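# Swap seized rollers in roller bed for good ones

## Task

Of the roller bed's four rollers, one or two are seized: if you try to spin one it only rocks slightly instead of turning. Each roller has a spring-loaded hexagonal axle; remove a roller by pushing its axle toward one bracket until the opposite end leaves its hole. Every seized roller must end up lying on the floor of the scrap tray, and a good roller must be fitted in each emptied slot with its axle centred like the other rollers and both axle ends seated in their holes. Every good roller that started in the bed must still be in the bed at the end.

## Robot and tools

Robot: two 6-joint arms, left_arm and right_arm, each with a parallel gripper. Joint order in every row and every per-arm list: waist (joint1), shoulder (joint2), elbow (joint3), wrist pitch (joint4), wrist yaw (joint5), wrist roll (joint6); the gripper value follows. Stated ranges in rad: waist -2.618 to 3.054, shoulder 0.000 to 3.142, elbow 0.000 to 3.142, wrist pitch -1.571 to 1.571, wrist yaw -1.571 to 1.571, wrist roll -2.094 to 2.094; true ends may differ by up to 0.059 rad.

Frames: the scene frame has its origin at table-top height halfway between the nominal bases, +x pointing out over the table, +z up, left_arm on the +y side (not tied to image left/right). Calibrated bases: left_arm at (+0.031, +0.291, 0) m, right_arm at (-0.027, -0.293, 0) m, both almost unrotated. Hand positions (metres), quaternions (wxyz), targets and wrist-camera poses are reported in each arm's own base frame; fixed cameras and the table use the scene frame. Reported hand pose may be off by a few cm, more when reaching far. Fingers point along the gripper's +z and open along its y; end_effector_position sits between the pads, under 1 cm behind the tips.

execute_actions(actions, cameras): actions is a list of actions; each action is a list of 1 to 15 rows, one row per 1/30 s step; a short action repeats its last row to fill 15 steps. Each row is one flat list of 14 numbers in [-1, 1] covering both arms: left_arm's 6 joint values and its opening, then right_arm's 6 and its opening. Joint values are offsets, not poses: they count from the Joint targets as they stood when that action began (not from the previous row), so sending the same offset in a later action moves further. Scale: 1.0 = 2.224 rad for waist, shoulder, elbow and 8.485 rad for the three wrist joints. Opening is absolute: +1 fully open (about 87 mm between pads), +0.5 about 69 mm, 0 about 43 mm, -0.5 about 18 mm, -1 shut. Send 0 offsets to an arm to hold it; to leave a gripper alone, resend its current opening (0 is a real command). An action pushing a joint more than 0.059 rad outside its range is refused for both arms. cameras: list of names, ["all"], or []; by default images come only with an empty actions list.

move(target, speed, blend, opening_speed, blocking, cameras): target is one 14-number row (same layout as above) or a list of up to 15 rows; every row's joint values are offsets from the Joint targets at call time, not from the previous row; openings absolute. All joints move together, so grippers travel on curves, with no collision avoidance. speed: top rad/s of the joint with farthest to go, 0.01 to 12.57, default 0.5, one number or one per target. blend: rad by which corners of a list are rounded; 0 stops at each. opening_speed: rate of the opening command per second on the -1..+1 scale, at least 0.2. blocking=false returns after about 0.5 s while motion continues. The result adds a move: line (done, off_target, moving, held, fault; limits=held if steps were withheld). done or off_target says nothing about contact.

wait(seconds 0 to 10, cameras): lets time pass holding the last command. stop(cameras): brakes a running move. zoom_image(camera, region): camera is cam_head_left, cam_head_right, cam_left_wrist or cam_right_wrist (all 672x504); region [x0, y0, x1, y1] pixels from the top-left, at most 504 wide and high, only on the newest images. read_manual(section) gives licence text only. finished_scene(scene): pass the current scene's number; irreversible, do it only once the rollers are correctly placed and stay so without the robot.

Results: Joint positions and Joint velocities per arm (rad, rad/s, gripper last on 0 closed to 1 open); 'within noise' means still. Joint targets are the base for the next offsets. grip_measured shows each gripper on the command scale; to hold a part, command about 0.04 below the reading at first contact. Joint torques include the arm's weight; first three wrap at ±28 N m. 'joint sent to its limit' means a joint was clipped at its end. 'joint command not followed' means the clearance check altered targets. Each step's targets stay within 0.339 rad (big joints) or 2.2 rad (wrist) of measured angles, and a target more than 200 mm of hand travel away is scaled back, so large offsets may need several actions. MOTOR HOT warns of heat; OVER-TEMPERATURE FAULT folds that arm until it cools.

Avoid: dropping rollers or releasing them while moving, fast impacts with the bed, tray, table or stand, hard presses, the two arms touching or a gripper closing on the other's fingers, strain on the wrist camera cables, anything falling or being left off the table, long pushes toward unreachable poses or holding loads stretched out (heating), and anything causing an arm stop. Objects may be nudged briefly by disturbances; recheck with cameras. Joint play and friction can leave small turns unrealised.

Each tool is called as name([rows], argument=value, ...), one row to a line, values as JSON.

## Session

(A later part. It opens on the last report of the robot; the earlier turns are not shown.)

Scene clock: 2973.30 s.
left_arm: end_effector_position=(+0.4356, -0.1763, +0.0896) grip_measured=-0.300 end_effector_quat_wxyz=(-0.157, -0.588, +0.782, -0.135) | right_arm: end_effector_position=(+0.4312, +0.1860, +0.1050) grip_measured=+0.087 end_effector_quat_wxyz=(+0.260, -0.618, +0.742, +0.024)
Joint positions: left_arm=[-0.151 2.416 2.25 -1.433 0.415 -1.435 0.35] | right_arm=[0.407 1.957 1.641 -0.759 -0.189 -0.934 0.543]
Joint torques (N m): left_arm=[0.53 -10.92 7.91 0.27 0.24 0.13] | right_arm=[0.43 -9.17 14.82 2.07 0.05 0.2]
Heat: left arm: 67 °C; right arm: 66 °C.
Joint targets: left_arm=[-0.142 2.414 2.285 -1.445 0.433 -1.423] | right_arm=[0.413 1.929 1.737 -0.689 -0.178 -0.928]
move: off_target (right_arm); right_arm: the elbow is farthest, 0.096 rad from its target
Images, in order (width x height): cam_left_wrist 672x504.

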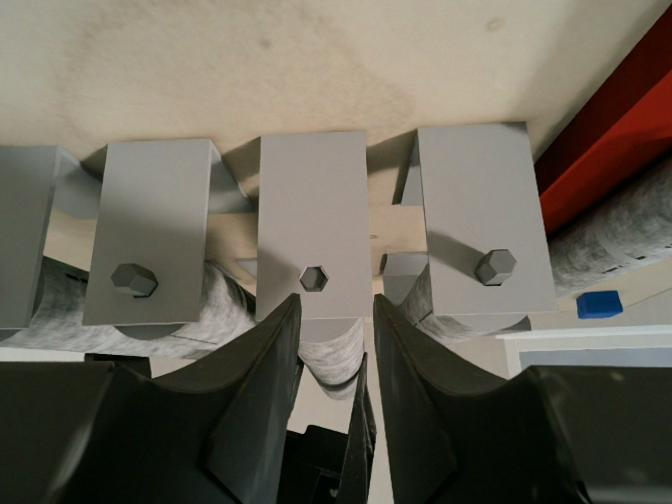

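move(target=[0,0,0,0,0,0,-0.3,0.0054,0.0081,0.0094,0,0.0008,0.0014,-0.25], speed=0.1, cameras=["cam_left_wrist"])

zoom_image(camera="cam_left_wrist", region=[290, 255, 340, 305])

Scene clock: 2986.30 s.
left_arm: end_effector_position=(+0.4356, -0.1763, +0.0896) grip_measured=-0.300 end_effector_quat_wxyz=(-0.157, -0.588, +0.782, -0.135) | right_arm: end_effector_position=(+0.4335, +0.1857, +0.1039) grip_measured=+0.087 end_effector_quat_wxyz=(+0.255, -0.614, +0.746, +0.021)
Joint positions: left_arm=[-0.151 2.416 2.25 -1.433 0.415 -1.435 0.35] | right_arm=[0.409 1.973 1.661 -0.769 -0.176 -0.924 0.543]
Joint torques (N m): left_arm=[0.54 -10.95 7.92 0.27 0.23 0.12] | right_arm=[0.75 -9.24 14.89 2.16 -0.01 0.15]
Heat: left arm: 67 °C; right arm: 68 °C.
Joint targets: left_arm=[-0.142 2.414 2.285 -1.445 0.433 -1.423] | right_arm=[0.425 1.947 1.758 -0.689 -0.171 -0.916]
move: off_target (right_arm); right_arm: the elbow is farthest, 0.097 rad from its target
Images, in order (width x height): cam_left_wrist 672x504.

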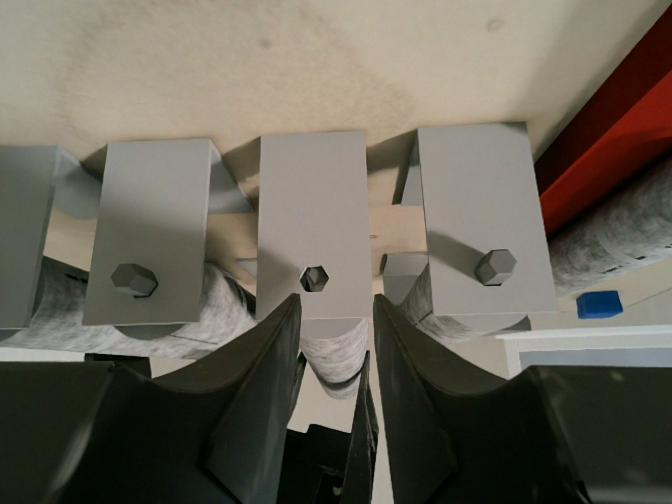

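Scaled by 10.080.

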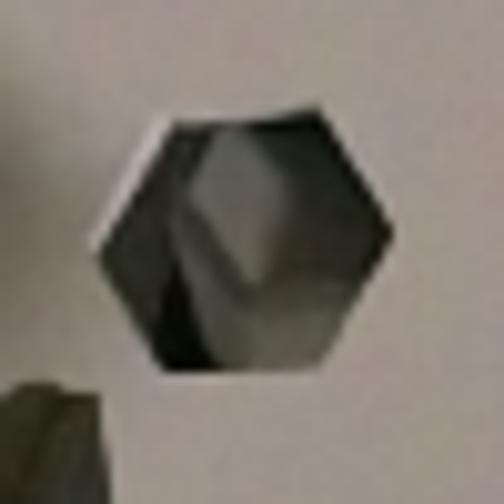

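move([
  [0,0,0,0,0,0,-0.3,-0.0265,-0.0605,-0.0567,0.0047,-0.0081,-0.0093,-0.25],
  [0,0,0,0,0,0,-0.3,-0.0265,-0.0605,0.0594,-0.0225,-0.0081,-0.0093,-0.25],
  [0,0,0,0,0,0,-0.3,-0.0265,-0.0223,0.0459,-0.0225,-0.0081,-0.0093,-0.25],
], speed=[0.15,0.2,0.4], blend=[0.0,0,0], cameras=["cam_left_wrist"])

zoom_image(camera="cam_left_wrist", region=[280, 250, 400, 430])

Scene clock: 3012.27 s.
left_arm: end_effector_position=(+0.4356, -0.1763, +0.0896) grip_measured=-0.300 end_effector_quat_wxyz=(-0.157, -0.588, +0.782, -0.135) | right_arm: end_effector_position=(+0.4308, +0.1667, +0.1578) grip_measured=+0.087 end_effector_quat_wxyz=(+0.265, -0.614, +0.743, +0.022)
Joint positions: left_arm=[-0.151 2.416 2.25 -1.433 0.415 -1.435 0.35] | right_arm=[0.364 1.922 1.799 -0.947 -0.205 -0.965 0.543]
Joint torques (N m): left_arm=[0.51 -10.95 7.94 0.27 0.24 0.12] | right_arm=[-0.44 -8.83 11.69 2.03 -0.39 -0.2]
Heat: left arm: 67 °C; right arm: 71 °C. Fold the right arm in close to its base, or ease its load, before you think long.
Joint targets: left_arm=[-0.142 2.414 2.285 -1.445 0.433 -1.423] | right_arm=[0.366 1.897 1.860 -0.880 -0.240 -0.995]
MOTOR HOT: the elbow of the right arm reports 71 °C; the controller's stop level is 85 °C. To cool a motor, set the load down, stop pushing, or move to a pose that needs little force.
move: off_target (right_arm); right_arm: the wrist pitch is farthest, 0.067 rad from its target
Images, in order (width x height): cam_left_wrist 672x504.

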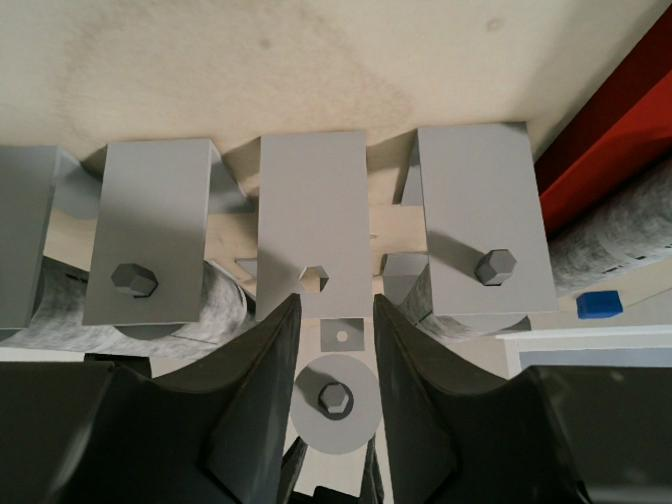

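Scaled by 2.800.

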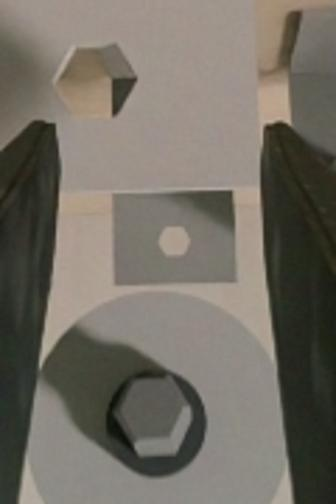

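move(target=[0,0,0,0,0,0,-0.3,0,0,-0.009,0,0,0,-0.25], speed=0.2, cameras=["cam_left_wrist"])

zoom_image(camera="cam_left_wrist", region=[310, 370, 360, 420])

zoom_image(camera="cam_left_wrist", region=[290, 255, 340, 305])

Scene clock: 3036.60 s.
left_arm: end_effector_position=(+0.4356, -0.1763, +0.0896) grip_measured=-0.300 end_effector_quat_wxyz=(-0.157, -0.588, +0.782, -0.135) | right_arm: end_effector_position=(+0.4308, +0.1667, +0.1578) grip_measured=+0.087 end_effector_quat_wxyz=(+0.265, -0.614, +0.743, +0.022)
Joint positions: left_arm=[-0.151 2.416 2.25 -1.433 0.415 -1.435 0.35] | right_arm=[0.364 1.922 1.799 -0.947 -0.205 -0.965 0.543]
Joint torques (N m): left_arm=[0.53 -10.93 7.92 0.27 0.23 0.12] | right_arm=[-0.32 -8.8 9.88 2.05 -0.39 -0.19]
Heat: left arm: 68 °C; right arm: 70 °C. Fold the right arm in close to its base, or ease its load, before you think long.
Joint targets: left_arm=[-0.142 2.414 2.285 -1.445 0.433 -1.423] | right_arm=[0.366 1.897 1.840 -0.880 -0.240 -0.995]
MOTOR HOT: still on. The elbow of the right arm reports 70 °C.
move: off_target (right_arm); right_arm: the wrist pitch is farthest, 0.067 rad from its target
Images, in order (width x height): cam_left_wrist 672x504.

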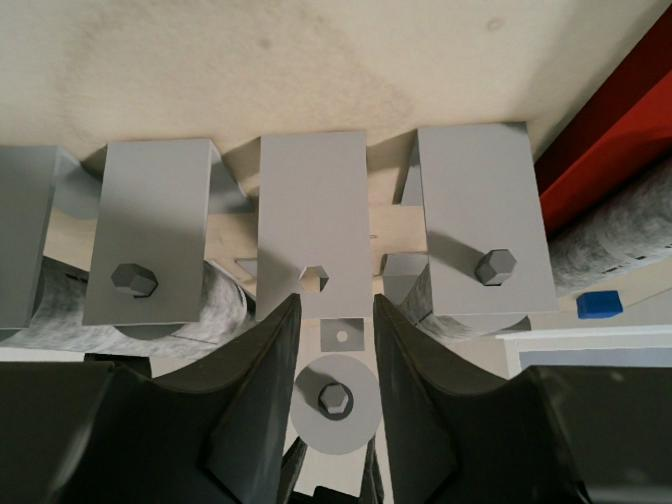

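Scaled by 10.080.

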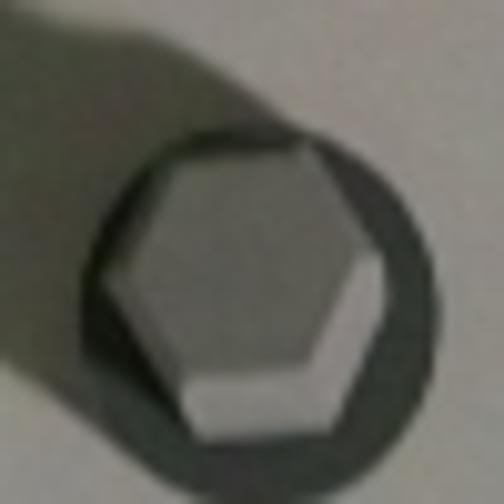

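Scaled by 10.080.

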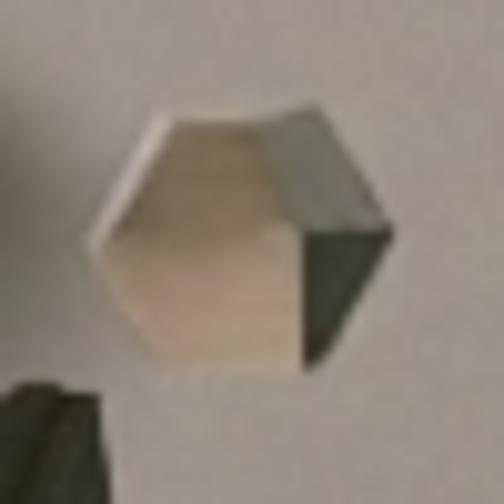

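wait(seconds=5)

Scene clock: 3096.27 s.
left_arm: end_effector_position=(+0.4356, -0.1763, +0.0896) grip_measured=-0.300 end_effector_quat_wxyz=(-0.157, -0.588, +0.782, -0.135) | right_arm: end_effector_position=(+0.4308, +0.1667, +0.1578) grip_measured=+0.087 end_effector_quat_wxyz=(+0.265, -0.614, +0.743, +0.022)
Joint positions: left_arm=[-0.151 2.416 2.25 -1.433 0.415 -1.435 0.35] | right_arm=[0.364 1.922 1.799 -0.947 -0.205 -0.965 0.543]
Joint torques (N m): left_arm=[0.51 -10.93 7.94 0.28 0.24 0.12] | right_arm=[-0.42 -8.8 9.85 2.03 -0.37 -0.19]
Heat: left arm: 68 °C; right arm: 64 °C.
Joint targets: left_arm=[-0.142 2.414 2.285 -1.445 0.433 -1.423] | right_arm=[0.366 1.897 1.840 -0.880 -0.240 -0.995]
Tool commands: left_gripper/opening=-0.3 right_gripper/opening=-0.25
MOTOR HOT: cleared for the motors of the right arm.
wait: 5.00 s; at rest from the start

move([
  [0,0,0,0,0,0,-0.3,-0.0157,-0.0607,-0.1284,0.0358,-0.0032,-0.0022,-0.25],
  [0,0,0,0,0,0,-0.3,0.0121,0.0009,-0.0728,0.0358,0.0054,0.0061,-0.25],
], speed=[0.2,0.1], blend=[0.0,0], cameras=["cam_left_wrist"])

zoom_image(camera="cam_left_wrist", region=[290, 255, 340, 305])

Scene clock: 3112.80 s.
left_arm: end_effector_position=(+0.4356, -0.1763, +0.0896) grip_measured=-0.300 end_effector_quat_wxyz=(-0.157, -0.588, +0.782, -0.135) | right_arm: end_effector_position=(+0.4295, +0.1767, +0.1026) grip_measured=+0.087 end_effector_quat_wxyz=(+0.267, -0.616, +0.741, +0.024)
Joint positions: left_arm=[-0.151 2.416 2.25 -1.433 0.415 -1.435 0.35] | right_arm=[0.386 1.927 1.585 -0.722 -0.202 -0.95 0.543]
Joint torques (N m): left_arm=[0.51 -10.95 7.92 0.27 0.24 0.12] | right_arm=[0.35 -9.18 14.71 2.9 0.03 0.16]
Heat: left arm: 68 °C; right arm: 64 °C.
Joint targets: left_arm=[-0.142 2.414 2.285 -1.445 0.433 -1.423] | right_arm=[0.393 1.899 1.679 -0.577 -0.194 -0.943]
move: off_target (right_arm); right_arm: the wrist pitch is farthest, 0.146 rad from its target
Images, in order (width x height): cam_left_wrist 672x504.

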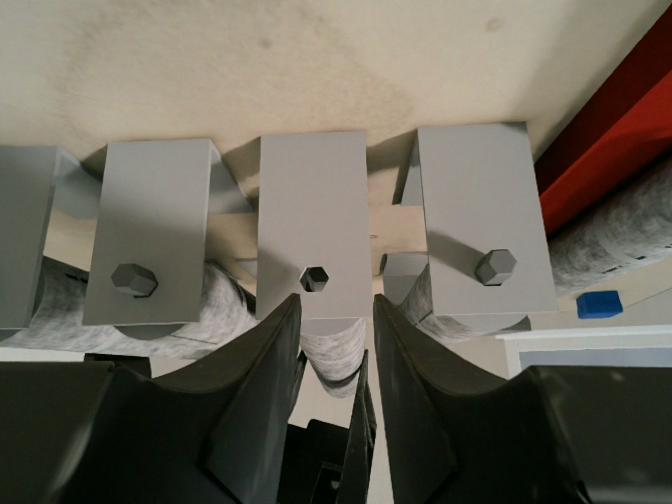

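Scaled by 10.080.

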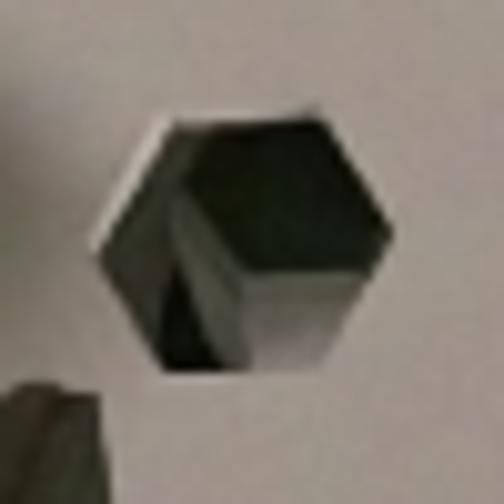

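move(target=[0,0,0,0,0,0,-0.3,0.0041,0,0,0.0020,0,0,-0.25], speed=0.1, cameras=["cam_left_wrist"])

zoom_image(camera="cam_left_wrist", region=[290, 255, 340, 305])

Scene clock: 3136.23 s.
left_arm: end_effector_position=(+0.4356, -0.1763, +0.0896) grip_measured=-0.300 end_effector_quat_wxyz=(-0.157, -0.588, +0.782, -0.135) | right_arm: end_effector_position=(+0.4302, +0.1813, +0.1037) grip_measured=+0.087 end_effector_quat_wxyz=(+0.271, -0.619, +0.737, +0.024)
Joint positions: left_arm=[-0.151 2.416 2.25 -1.433 0.415 -1.435 0.35] | right_arm=[0.395 1.927 1.585 -0.711 -0.201 -0.948 0.543]
Joint torques (N m): left_arm=[0.51 -10.93 7.94 0.28 0.23 0.12] | right_arm=[0.46 -9.17 14.69 3.01 0.03 0.17]
Heat: left arm: 68 °C; right arm: 65 °C.
Joint targets: left_arm=[-0.142 2.414 2.285 -1.445 0.433 -1.423] | right_arm=[0.402 1.899 1.679 -0.560 -0.194 -0.943]
move: off_target (right_arm); right_arm: the wrist pitch is farthest, 0.151 rad from its target
Images, in order (width x height): cam_left_wrist 672x504.

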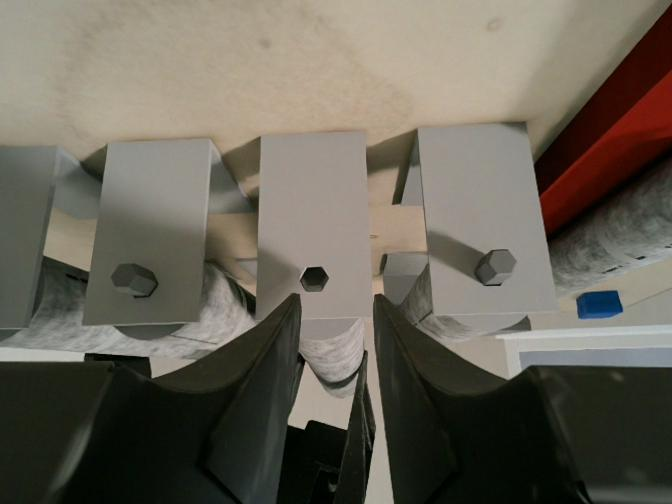

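Scaled by 10.080.

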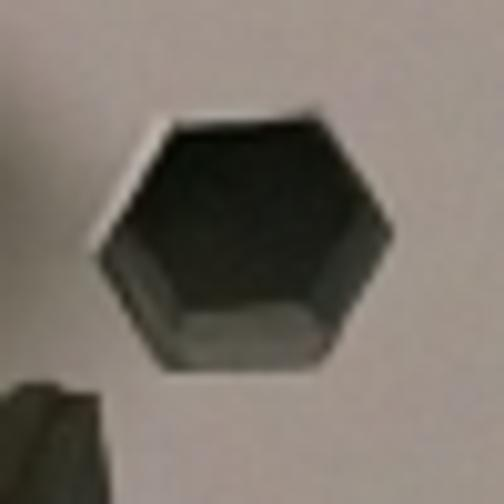

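move(target=[0,0,0,0,0,0,-0.3,0,0,0.0045,0,0,0,-0.25], speed=0.1, cameras=["cam_left_wrist"])

zoom_image(camera="cam_left_wrist", region=[290, 255, 340, 305])

Scene clock: 3144.77 s.
left_arm: end_effector_position=(+0.4356, -0.1763, +0.0896) grip_measured=-0.300 end_effector_quat_wxyz=(-0.157, -0.588, +0.782, -0.135) | right_arm: end_effector_position=(+0.4333, +0.1811, +0.1071) grip_measured=+0.087 end_effector_quat_wxyz=(+0.276, -0.617, +0.736, +0.022)
Joint positions: left_arm=[-0.151 2.416 2.25 -1.433 0.415 -1.435 0.35] | right_arm=[0.392 1.927 1.594 -0.709 -0.201 -0.948 0.543]
Joint torques (N m): left_arm=[0.51 -10.95 7.92 0.27 0.23 0.13] | right_arm=[0.31 -9.29 14.75 2.99 0.04 0.13]
Heat: left arm: 68 °C; right arm: 66 °C.
Joint targets: left_arm=[-0.142 2.414 2.285 -1.445 0.433 -1.423] | right_arm=[0.402 1.899 1.689 -0.560 -0.194 -0.943]
move: off_target (right_arm); right_arm: the wrist pitch is farthest, 0.149 rad from its target
Images, in order (width x height): cam_left_wrist 672x504.

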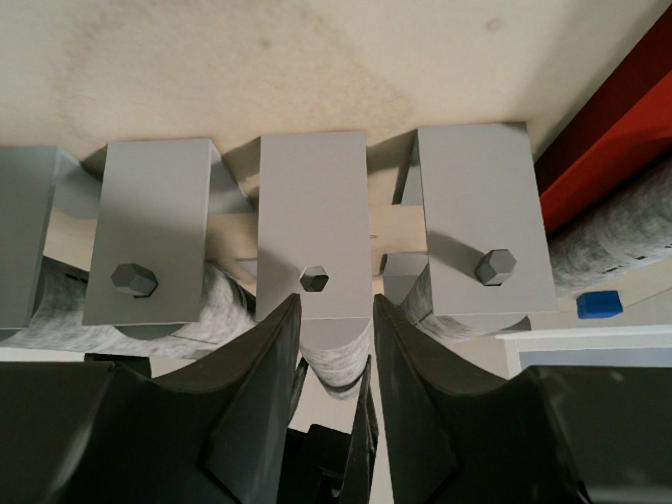

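Scaled by 10.080.

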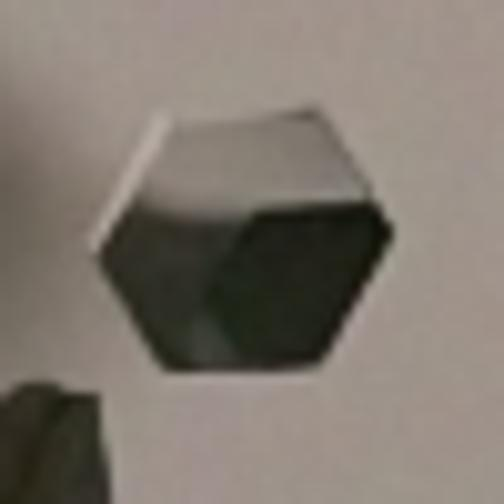

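move(target=[0,0,0,0,0,0,-0.3,0.007,0.0076,0.0054,0,0.0005,0.0008,-0.25], speed=0.1, cameras=["cam_left_wrist"])

zoom_image(camera="cam_left_wrist", region=[290, 255, 340, 305])

Scene clock: 3159.20 s.
left_arm: end_effector_position=(+0.4356, -0.1763, +0.0896) grip_measured=-0.300 end_effector_quat_wxyz=(-0.157, -0.588, +0.782, -0.135) | right_arm: end_effector_position=(+0.4336, +0.1864, +0.1036) grip_measured=+0.087 end_effector_quat_wxyz=(+0.273, -0.619, +0.736, +0.022)
Joint positions: left_arm=[-0.151 2.416 2.25 -1.433 0.415 -1.435 0.35] | right_arm=[0.404 1.942 1.603 -0.708 -0.195 -0.942 0.543]
Joint torques (N m): left_arm=[0.53 -10.95 7.92 0.28 0.24 0.13] | right_arm=[0.58 -9.13 15.02 2.97 0 0.18]
Heat: left arm: 68 °C; right arm: 71 °C. Fold the right arm in close to its base, or ease its load, before you think long.
Joint targets: left_arm=[-0.142 2.414 2.285 -1.445 0.433 -1.423] | right_arm=[0.418 1.916 1.701 -0.560 -0.190 -0.937]
MOTOR HOT: the elbow of the right arm reports 71 °C; the controller's stop level is 85 °C. To cool a motor, set the load down, stop pushing, or move to a pose that needs little force.
move: off_target (right_arm); right_arm: the wrist pitch is farthest, 0.148 rad from its target
Images, in order (width x height): cam_left_wrist 672x504.

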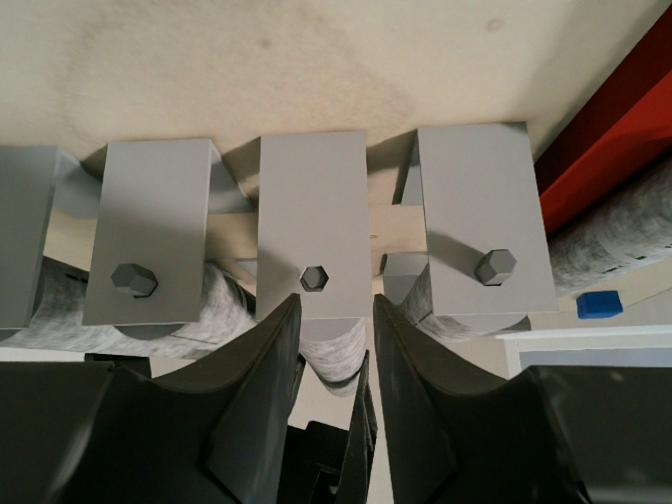

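Scaled by 10.080.

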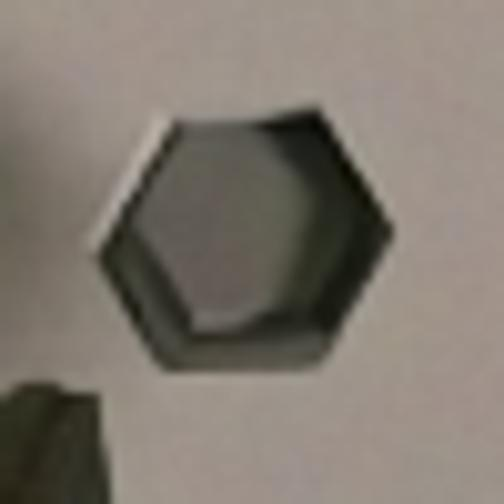

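move(target=[0,0,0,0,0,0,-0.3,0.0055,0.0072,0.0055,0.0035,0.0009,0.0017,-0.25], speed=0.1, cameras=["cam_left_wrist"])

zoom_image(camera="cam_left_wrist", region=[290, 255, 340, 305])

Scene clock: 3169.10 s.
left_arm: end_effector_position=(+0.4356, -0.1763, +0.0896) grip_measured=-0.300 end_effector_quat_wxyz=(-0.157, -0.588, +0.782, -0.135) | right_arm: end_effector_position=(+0.4356, +0.1869, +0.1040) grip_measured=+0.087 end_effector_quat_wxyz=(+0.273, -0.621, +0.735, +0.016)
Joint positions: left_arm=[-0.151 2.416 2.25 -1.433 0.415 -1.435 0.35] | right_arm=[0.409 1.948 1.612 -0.709 -0.181 -0.945 0.543]
Joint torques (N m): left_arm=[0.53 -10.95 7.94 0.28 0.23 0.13] | right_arm=[1.03 -8.47 15.45 3.31 -0.04 0.24]
Heat: left arm: 69 °C; right arm: 73 °C. Fold the right arm in close to its base, or ease its load, before you think long.
Joint targets: left_arm=[-0.142 2.414 2.285 -1.445 0.433 -1.423] | right_arm=[0.430 1.932 1.713 -0.530 -0.182 -0.922]
MOTOR HOT: still on. The elbow of the right arm reports 73 °C.
move: off_target (right_arm); right_arm: the wrist pitch is farthest, 0.179 rad from its target
Images, in order (width x height): cam_left_wrist 672x504.

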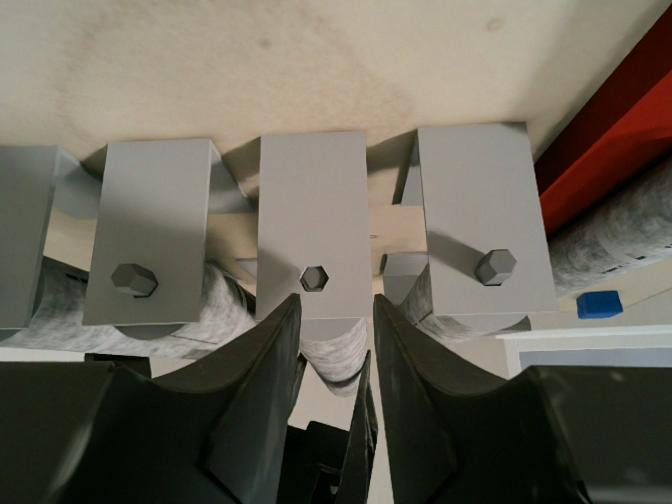

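Scaled by 10.080.

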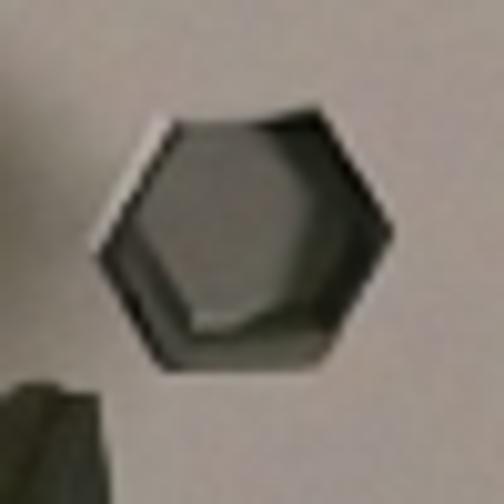

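move([
  [0,0,0,0,0,0,-0.3,0.0036,0,0,0,0,0,-0.25],
  [0,0,0,0,0,0,-0.3,0.0036,0,0.0036,0.0035,0,0,-0.25],
  [0,0,0,0,0,0,-0.3,0.0005,0,0.0036,0.0035,0,0,-0.25],
  [0,0,0,0,0,0,-0.3,0.002,0,0.0036,0,0,0,-0.25],
], speed=0.1, blend=[0.003,0.003,0.003,0], cameras=["cam_left_wrist"])

zoom_image(camera="cam_left_wrist", region=[290, 255, 340, 305])

Scene clock: 3187.63 s.
left_arm: end_effector_position=(+0.4356, -0.1763, +0.0896) grip_measured=-0.300 end_effector_quat_wxyz=(-0.157, -0.588, +0.782, -0.135) | right_arm: end_effector_position=(+0.4361, +0.1877, +0.1044) grip_measured=+0.087 end_effector_quat_wxyz=(+0.272, -0.622, +0.734, +0.012)
Joint positions: left_arm=[-0.151 2.416 2.25 -1.433 0.415 -1.435 0.35] | right_arm=[0.413 1.95 1.615 -0.709 -0.172 -0.945 0.543]
Joint torques (N m): left_arm=[0.54 -10.95 7.92 0.28 0.24 0.12] | right_arm=[1.11 -8.61 15.76 3.29 -0.12 0.25]
Heat: left arm: 69 °C; right arm: 74 °C. Fold the right arm in close to its base, or ease its load, before you think long.
Joint targets: left_arm=[-0.142 2.414 2.285 -1.445 0.433 -1.423] | right_arm=[0.435 1.932 1.721 -0.530 -0.182 -0.922]
MOTOR HOT: still on. The elbow of the right arm reports 74 °C.
move: off_target (right_arm); right_arm: the wrist pitch is farthest, 0.179 rad from its target
Images, in order (width x height): cam_left_wrist 672x504.

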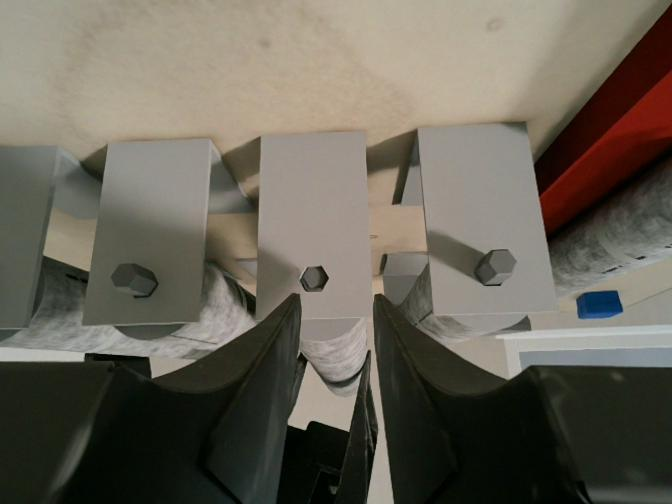

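Scaled by 10.080.

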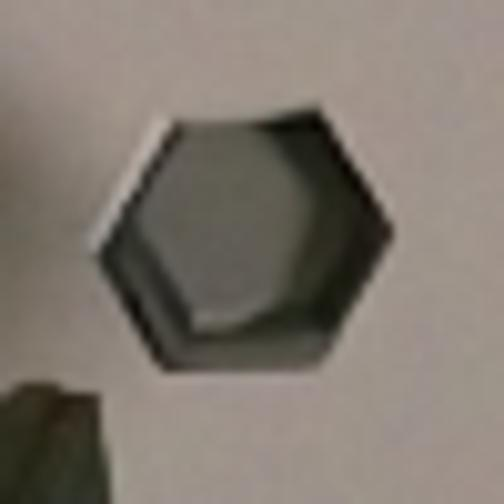

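move(target=[0,0,0,0,0,0,-0.3,0.002,0.006,-0.003,0.0035,0,0,-0.25], speed=0.1, cameras=["cam_left_wrist"])

zoom_image(camera="cam_left_wrist", region=[290, 255, 340, 305])

Scene clock: 3208.87 s.
left_arm: end_effector_position=(+0.4356, -0.1763, +0.0896) grip_measured=-0.300 end_effector_quat_wxyz=(-0.157, -0.588, +0.782, -0.135) | right_arm: end_effector_position=(+0.4361, +0.1877, +0.1037) grip_measured=+0.087 end_effector_quat_wxyz=(+0.271, -0.622, +0.735, +0.012)
Joint positions: left_arm=[-0.151 2.416 2.25 -1.433 0.415 -1.435 0.35] | right_arm=[0.413 1.951 1.615 -0.709 -0.172 -0.945 0.543]
Joint torques (N m): left_arm=[0.51 -10.95 7.92 0.28 0.24 0.13] | right_arm=[1.4 -7.65 15.19 3.65 -0.13 0.27]
Heat: left arm: 69 °C; right arm: 79 °C. Fold the right arm in close to its base, or ease its load, before you think long.
Joint targets: left_arm=[-0.142 2.414 2.285 -1.445 0.433 -1.423] | right_arm=[0.439 1.946 1.714 -0.500 -0.182 -0.922]
MOTOR HOT: still on. The elbow of the right arm reports 79 °C.
move: off_target (right_arm); right_arm: the wrist pitch is farthest, 0.209 rad from its target
Images, in order (width x height): cam_left_wrist 672x504.

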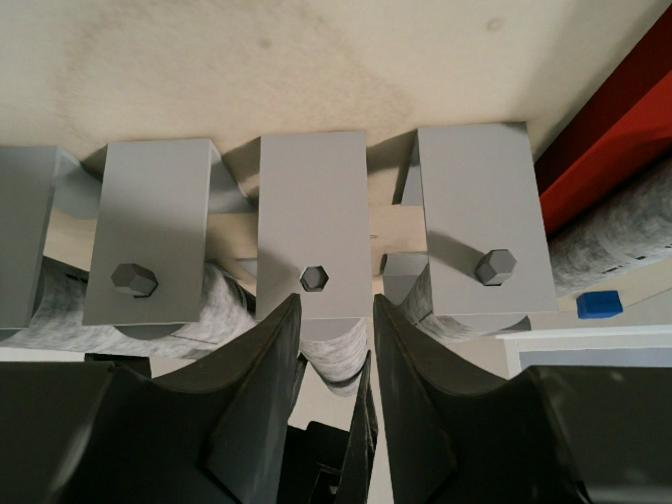

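Scaled by 10.080.

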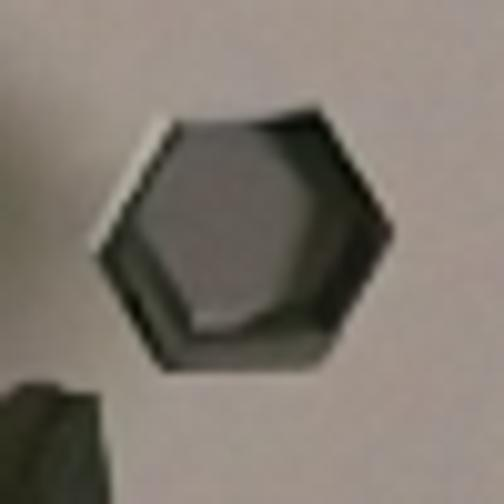

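execute_actions([
  [[0,0,0,0,0,0,-0.3,-0.009,0,-0.0225,-0.0035,0,0,-0.25]],
], cameras=["cam_left_wrist"])

Scene clock: 3265.43 s.
left_arm: end_effector_position=(+0.4356, -0.1763, +0.0896) grip_measured=-0.300 end_effector_quat_wxyz=(-0.157, -0.588, +0.782, -0.135) | right_arm: end_effector_position=(+0.4361, +0.1877, +0.1037) grip_measured=+0.087 end_effector_quat_wxyz=(+0.271, -0.622, +0.735, +0.012)
Joint positions: left_arm=[-0.151 2.416 2.25 -1.433 0.415 -1.435 0.35] | right_arm=[0.413 1.951 1.615 -0.709 -0.172 -0.945 0.543]
Joint torques (N m): left_arm=[0.53 -10.93 7.91 0.28 0.24 0.12] | right_arm=[-0.01 -7.72 10.63 3.3 -0.13 0.25]
Heat: left arm: 69 °C; right arm: 82 °C. Fold the right arm in close to its base, or ease its load, before you think long.
Joint targets: left_arm=[-0.142 2.414 2.285 -1.445 0.433 -1.423] | right_arm=[0.419 1.946 1.664 -0.530 -0.182 -0.922]
MOTOR HOT: still on. The elbow of the right arm reports 82 °C.
Images, in order (width x height): cam_left_wrist 672x504.

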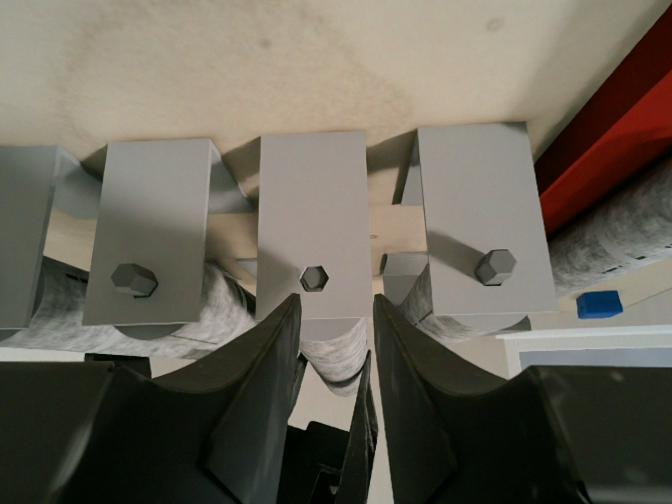

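wait(seconds=10)

wait(seconds=10)

zoom_image(camera="cam_left_wrist", region=[290, 255, 340, 305])

Scene clock: 3279.43 s.
left_arm: end_effector_position=(+0.4356, -0.1763, +0.0896) grip_measured=-0.300 end_effector_quat_wxyz=(-0.157, -0.588, +0.782, -0.135) | right_arm: end_effector_position=(+0.4361, +0.1877, +0.1037) grip_measured=+0.087 end_effector_quat_wxyz=(+0.271, -0.622, +0.735, +0.012)
Joint positions: left_arm=[-0.151 2.416 2.25 -1.433 0.415 -1.435 0.35] | right_arm=[0.413 1.951 1.615 -0.709 -0.172 -0.945 0.543]
Joint torques (N m): left_arm=[0.54 -10.95 7.92 0.28 0.23 0.12] | right_arm=[0.01 -7.72 10.76 3.3 -0.14 0.27]
Heat: left arm: 69 °C; right arm: 78 °C. Fold the right arm in close to its base, or ease its load, before you think long.
Joint targets: left_arm=[-0.142 2.414 2.285 -1.445 0.433 -1.423] | right_arm=[0.419 1.946 1.664 -0.530 -0.182 -0.922]
Tool commands: left_gripper/opening=-0.3 right_gripper/opening=-0.25
MOTOR HOT: still on. The elbow of the right arm reports 78 °C.
wait: 10.00 s; at rest from the start

Scene clock: 3289.43 s.
left_arm: end_effector_position=(+0.4356, -0.1763, +0.0896) grip_measured=-0.300 end_effector_quat_wxyz=(-0.157, -0.588, +0.782, -0.135) | right_arm: end_effector_position=(+0.4361, +0.1877, +0.1037) grip_measured=+0.087 end_effector_quat_wxyz=(+0.271, -0.622, +0.735, +0.012)
Joint positions: left_arm=[-0.151 2.416 2.25 -1.433 0.415 -1.435 0.35] | right_arm=[0.413 1.951 1.615 -0.709 -0.172 -0.945 0.543]
Joint torques (N m): left_arm=[0.53 -10.95 7.91 0.28 0.24 0.12] | right_arm=[-0.01 -7.72 10.76 3.3 -0.11 0.26]
Heat: left arm: 69 °C; right arm: 76 °C. Fold the right arm in close to its base, or ease its load, before you think long.
Joint targets: left_arm=[-0.142 2.414 2.285 -1.445 0.433 -1.423] | right_arm=[0.419 1.946 1.664 -0.530 -0.182 -0.922]
Tool commands: left_gripper/opening=-0.3 right_gripper/opening=-0.25
MOTOR HOT: still on. The elbow of the right arm reports 76 °C.
wait: 10.00 s; at rest by 0.17 s

Scaled by 10.080.
This view is cut from an older image: the scene may have changed since it was taken.

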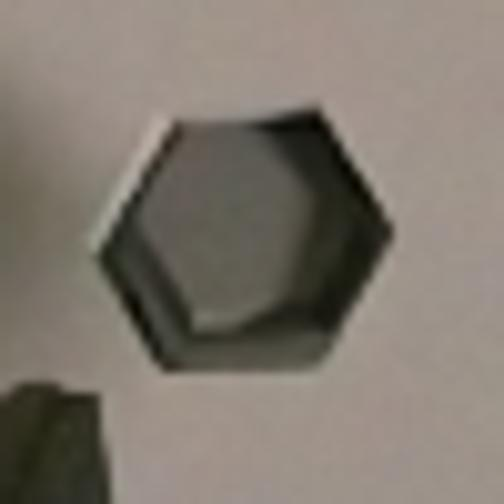

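move([
  [0,0,0,0,0,0,-0.3,-0.0076,-0.045,-0.0085,-0.0082,-0.0031,-0.0062,-0.25],
  [0,0,0,0,0,0,-0.3,-0.0397,-0.0841,-0.0492,-0.00955,-0.0100,-0.0108,-0.25],
  [0,0,0,0,0,0,-0.3,-0.0397,-0.0445,-0.0492,-0.00955,-0.0100,-0.0108,-0.25],
], speed=0.1, cameras=["cam_left_wrist"])

Scene clock: 3348.00 s.
left_arm: end_effector_position=(+0.4356, -0.1763, +0.0896) grip_measured=-0.300 end_effector_quat_wxyz=(-0.157, -0.588, +0.782, -0.135) | right_arm: end_effector_position=(+0.4265, +0.1516, +0.1084) grip_measured=+0.087 end_effector_quat_wxyz=(+0.275, -0.609, +0.744, +0.023)
Joint positions: left_arm=[-0.151 2.416 2.25 -1.433 0.415 -1.435 0.35] | right_arm=[0.329 1.868 1.525 -0.713 -0.227 -0.982 0.543]
Joint torques (N m): left_arm=[0.51 -10.93 7.92 0.28 0.23 0.12] | right_arm=[-0.35 -8.35 8.98 2.43 -0.44 -0.21]
Heat: left arm: 70 °C; right arm: 71 °C. Fold the left arm in close to its base, or ease its load, before you think long. Fold the right arm in close to its base, or ease its load, before you think long.
Joint targets: left_arm=[-0.142 2.414 2.285 -1.445 0.433 -1.423] | right_arm=[0.331 1.847 1.555 -0.611 -0.267 -1.014]
MOTOR HOT: the shoulder of the left arm reports 70 °C; the controller's stop level is 85 °C. To cool a motor, set the load down, stop pushing, or move to a pose that needs little force.
MOTOR HOT: still on. The elbow of the right arm reports 71 °C.
move: off_target (right_arm); right_arm: the wrist pitch is farthest, 0.102 rad from its target
Images, in order (width x height): cam_left_wrist 672x504.

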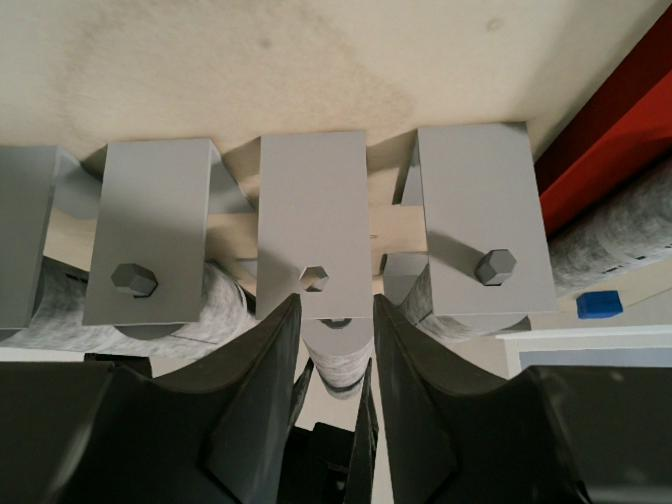

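wait(seconds=10)

execute_actions(actions=[], cameras=["cam_head_left"])

Scene clock: 3371.00 s.
left_arm: end_effector_position=(+0.4356, -0.1763, +0.0896) grip_measured=-0.300 end_effector_quat_wxyz=(-0.157, -0.588, +0.782, -0.135) | right_arm: end_effector_position=(+0.4265, +0.1516, +0.1084) grip_measured=+0.087 end_effector_quat_wxyz=(+0.275, -0.609, +0.744, +0.023)
Joint positions: left_arm=[-0.151 2.416 2.25 -1.433 0.415 -1.435 0.35] | right_arm=[0.329 1.868 1.525 -0.713 -0.227 -0.982 0.543]
Joint torques (N m): left_arm=[0.51 -10.95 7.92 0.28 0.24 0.12] | right_arm=[-0.35 -8.36 9.01 2.43 -0.42 -0.24]
Heat: left arm: 70 °C; right arm: 68 °C. Fold the left arm in close to its base, or ease its load, before you think long. Fold the right arm in close to its base, or ease its load, before you think long.
Joint targets: left_arm=[-0.142 2.414 2.285 -1.445 0.433 -1.423] | right_arm=[0.331 1.847 1.555 -0.611 -0.267 -1.014]
Tool commands: left_gripper/opening=-0.3 right_gripper/opening=-0.25
MOTOR HOT: still on. The shoulder of the left arm reports 70 °C.
MOTOR HOT: still on. The elbow of the right arm reports 68 °C.
wait: 10.00 s; at rest from the start

Scene clock: 3371.00 s.
left_arm: end_effector_position=(+0.4356, -0.1763, +0.0896) grip_measured=-0.300 end_effector_quat_wxyz=(-0.157, -0.588, +0.782, -0.135) | right_arm: end_effector_position=(+0.4265, +0.1516, +0.1084) grip_measured=+0.087 end_effector_quat_wxyz=(+0.275, -0.609, +0.744, +0.023)
Joint positions: left_arm=[-0.151 2.416 2.25 -1.433 0.415 -1.435 0.35] | right_arm=[0.329 1.868 1.525 -0.713 -0.227 -0.982 0.543]
Joint velocities: within noise
Joint torques (N m): left_arm=[0.51 -10.95 7.92 0.28 0.24 0.12] | right_arm=[-0.35 -8.36 9.01 2.43 -0.42 -0.24]
Heat: left arm: 70 °C; right arm: 68 °C. Fold the left arm in close to its base, or ease its load, before you think long. Fold the right arm in close to its base, or ease its load, before you think long.
Joint targets: left_arm=[-0.142 2.414 2.285 -1.445 0.433 -1.423] | right_arm=[0.331 1.847 1.555 -0.611 -0.267 -1.014]
Tool commands: left_gripper/opening=-0.3 right_gripper/opening=-0.25
MOTOR HOT: still on. The shoulder of the left arm reports 70 °C.
MOTOR HOT: still on. The elbow of the right arm reports 68 °C.
Images, in order (width x height): cam_head_left 672x504.

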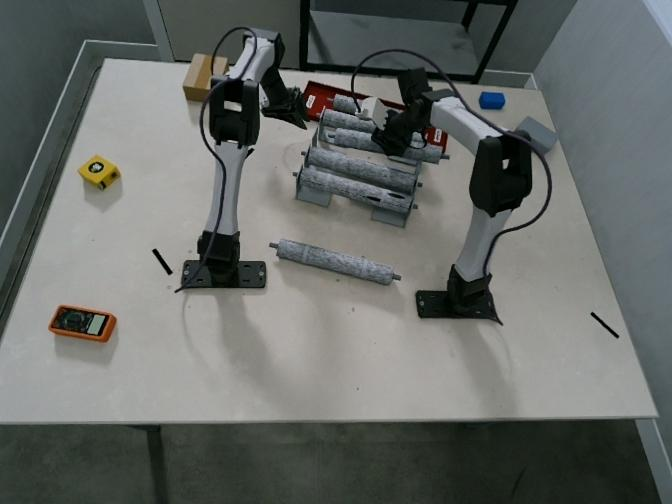

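wait(seconds=10)

wait(seconds=10)

move([
  [0,0,0,0,0,0,-0.3,0.004,0,0.027,0,0.0068,0.0047,-0.25],
  [0,0,0,0,0,0,-0.3,0.02275,0.0172,0.0482,0,0.0080,0.0075,-0.25],
], speed=0.15, blend=0.02, cameras=["cam_left_wrist"])

zoom_image(camera="cam_left_wrist", region=[290, 255, 340, 305])

Scene clock: 3388.53 s.
left_arm: end_effector_position=(+0.4356, -0.1763, +0.0896) grip_measured=-0.300 end_effector_quat_wxyz=(-0.157, -0.588, +0.782, -0.135) | right_arm: end_effector_position=(+0.4265, +0.1516, +0.1084) grip_measured=+0.087 end_effector_quat_wxyz=(+0.275, -0.609, +0.744, +0.023)
Joint positions: left_arm=[-0.151 2.416 2.25 -1.433 0.415 -1.435 0.35] | right_arm=[0.329 1.868 1.525 -0.713 -0.227 -0.982 0.543]
Joint torques (N m): left_arm=[0.53 -10.93 7.92 0.27 0.24 0.12] | right_arm=[-0.5 -8.34 8.98 2.44 -0.43 -0.21]
Heat: left arm: 70 °C; right arm: 66 °C. Fold the left arm in close to its base, or ease its load, before you think long.
Joint targets: left_arm=[-0.142 2.414 2.285 -1.445 0.433 -1.423] | right_arm=[0.331 1.847 1.555 -0.611 -0.267 -1.014]
Tool commands: left_gripper/opening=-0.3 right_gripper/opening=-0.25
MOTOR HOT: still on. The shoulder of the left arm reports 70 °C.
MOTOR HOT: cleared for the motors of the right arm.
wait: 10.00 s; at rest from the start

Scene clock: 3398.53 s.
left_arm: end_effector_position=(+0.4356, -0.1763, +0.0896) grip_measured=-0.300 end_effector_quat_wxyz=(-0.157, -0.588, +0.782, -0.135) | right_arm: end_effector_position=(+0.4265, +0.1516, +0.1084) grip_measured=+0.087 end_effector_quat_wxyz=(+0.275, -0.609, +0.744, +0.023)
Joint positions: left_arm=[-0.151 2.416 2.25 -1.433 0.415 -1.435 0.35] | right_arm=[0.329 1.868 1.525 -0.713 -0.227 -0.982 0.543]
Joint torques (N m): left_arm=[0.53 -10.93 7.92 0.28 0.24 0.12] | right_arm=[-0.39 -8.4 9.05 2.45 -0.42 -0.22]
Heat: left arm: 70 °C; right arm: 66 °C. Fold the left arm in close to its base, or ease its load, before you think long.
Joint targets: left_arm=[-0.142 2.414 2.285 -1.445 0.433 -1.423] | right_arm=[0.331 1.847 1.555 -0.611 -0.267 -1.014]
Tool commands: left_gripper/opening=-0.3 right_gripper/opening=-0.25
MOTOR HOT: still on. The shoulder of the left arm reports 70 °C.
wait: 10.00 s; at rest by 0.17 s

Scene clock: 3399.73 s.
left_arm: end_effector_position=(+0.4356, -0.1763, +0.0896) grip_measured=-0.300 end_effector_quat_wxyz=(-0.157, -0.588, +0.782, -0.135) | right_arm: end_effector_position=(+0.4281, +0.1750, +0.1038) grip_measured=+0.087 end_effector_quat_wxyz=(+0.270, -0.617, +0.738, +0.024)
Joint positions: left_arm=[-0.151 2.416 2.25 -1.433 0.415 -1.435 0.35] | right_arm=[0.383 1.913 1.568 -0.713 -0.205 -0.956 0.543]
Joint torques (N m): left_arm=[0.53 -10.92 7.92 0.28 0.24 0.13] | right_arm=[-0.02 -9.06 14.72 2.43 0.01 0.11]
Heat: left arm: 70 °C; right arm: 66 °C. Fold the left arm in close to its base, or ease its load, before you think long.
Joint targets: left_arm=[-0.142 2.414 2.285 -1.445 0.433 -1.423] | right_arm=[0.381 1.885 1.662 -0.611 -0.199 -0.950]
MOTOR HOT: still on. The shoulder of the left arm reports 70 °C.
move: off_target (right_arm); right_arm: the wrist pitch is farthest, 0.102 rad from its target
Images, in order (width x height): cam_left_wrist 672x504.

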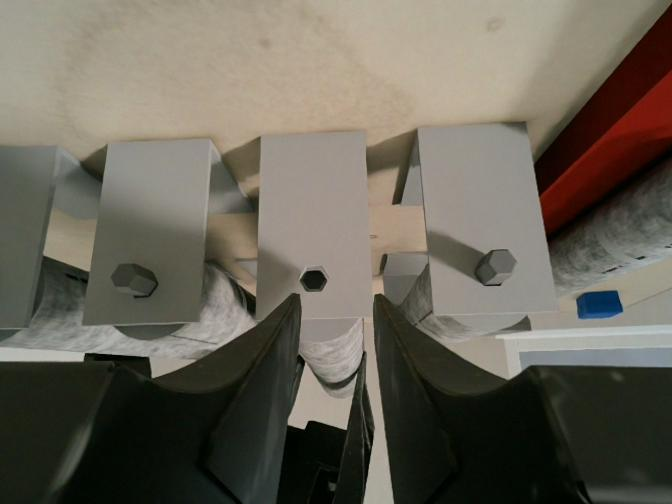

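Scaled by 10.080.

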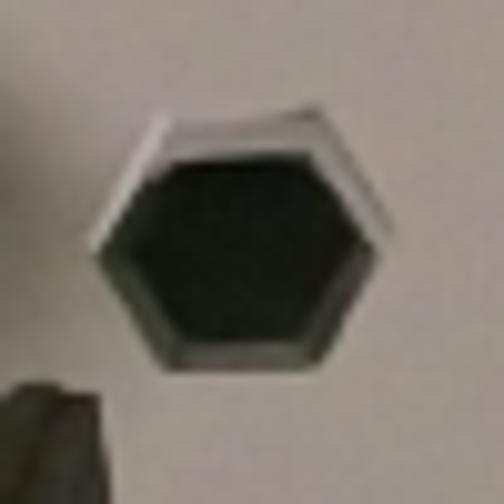

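execute_actions([
  [[0,0,0,0,0,0,-0.3,0,0,-0.0243,0,0,0,-0.25]],
], cameras=["all"])

zoom_image(camera="cam_left_wrist", region=[255, 220, 395, 420])

zoom_image(camera="cam_head_left", region=[280, 70, 480, 240])

Scene clock: 3437.23 s.
left_arm: end_effector_position=(+0.4356, -0.1763, +0.0896) grip_measured=-0.300 end_effector_quat_wxyz=(-0.157, -0.588, +0.782, -0.135) | right_arm: end_effector_position=(+0.4290, +0.1728, +0.1038) grip_measured=+0.087 end_effector_quat_wxyz=(+0.270, -0.616, +0.740, +0.022)
Joint positions: left_arm=[-0.151 2.416 2.25 -1.433 0.415 -1.435 0.35] | right_arm=[0.378 1.913 1.568 -0.713 -0.204 -0.956 0.543]
Joint torques (N m): left_arm=[0.51 -10.95 7.94 0.27 0.24 0.12] | right_arm=[-0.23 -9.02 9.83 2.45 0 0.16]
Heat: left arm: 70 °C; right arm: 69 °C. Fold the left arm in close to its base, or ease its load, before you think long.
Joint targets: left_arm=[-0.142 2.414 2.285 -1.445 0.433 -1.423] | right_arm=[0.381 1.885 1.608 -0.611 -0.199 -0.950]
MOTOR HOT: still on. The shoulder of the left arm reports 70 °C.

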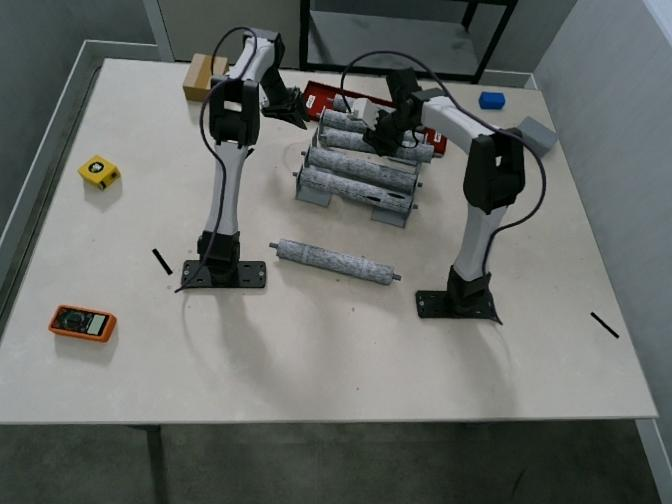

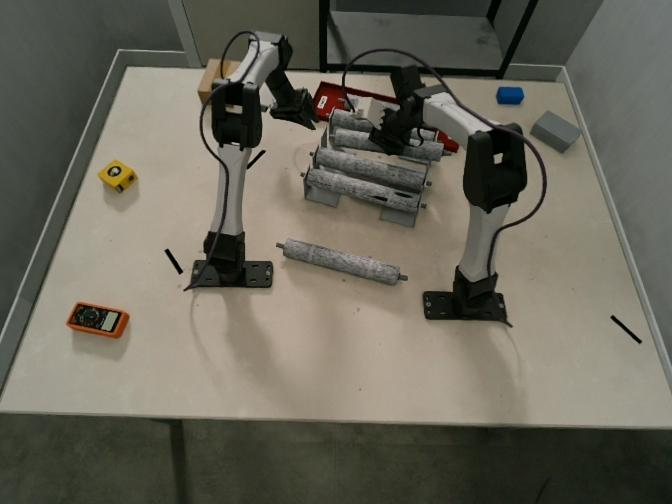

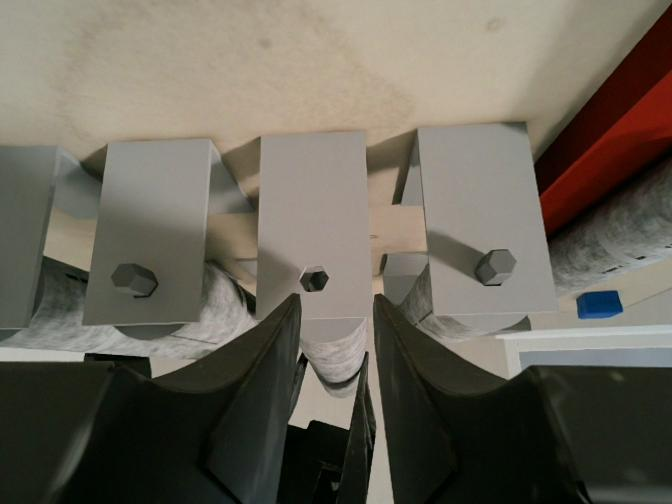

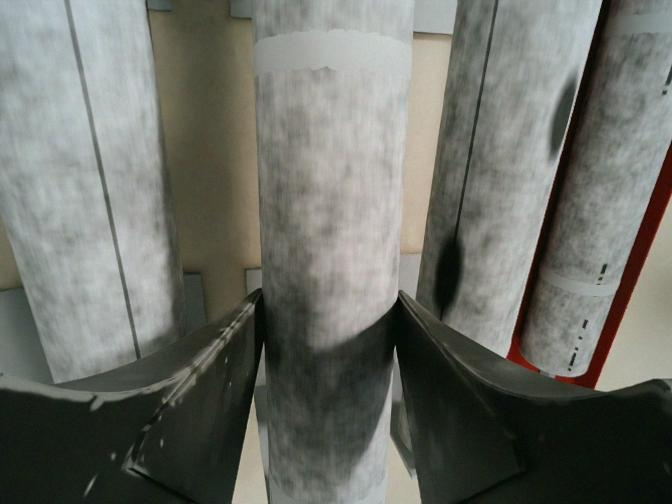

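Scaled by 2.520.

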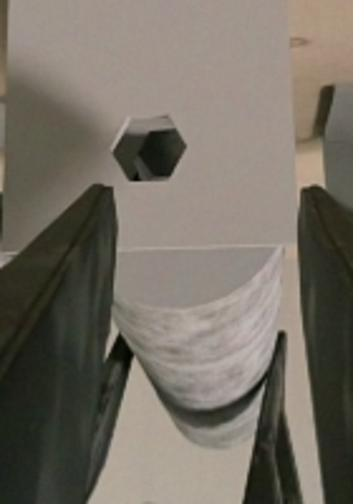

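Scaled by 2.520.

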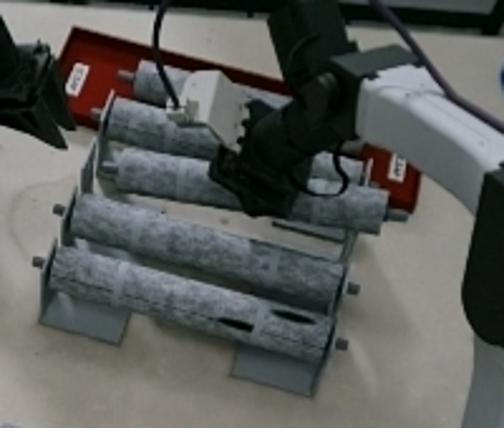

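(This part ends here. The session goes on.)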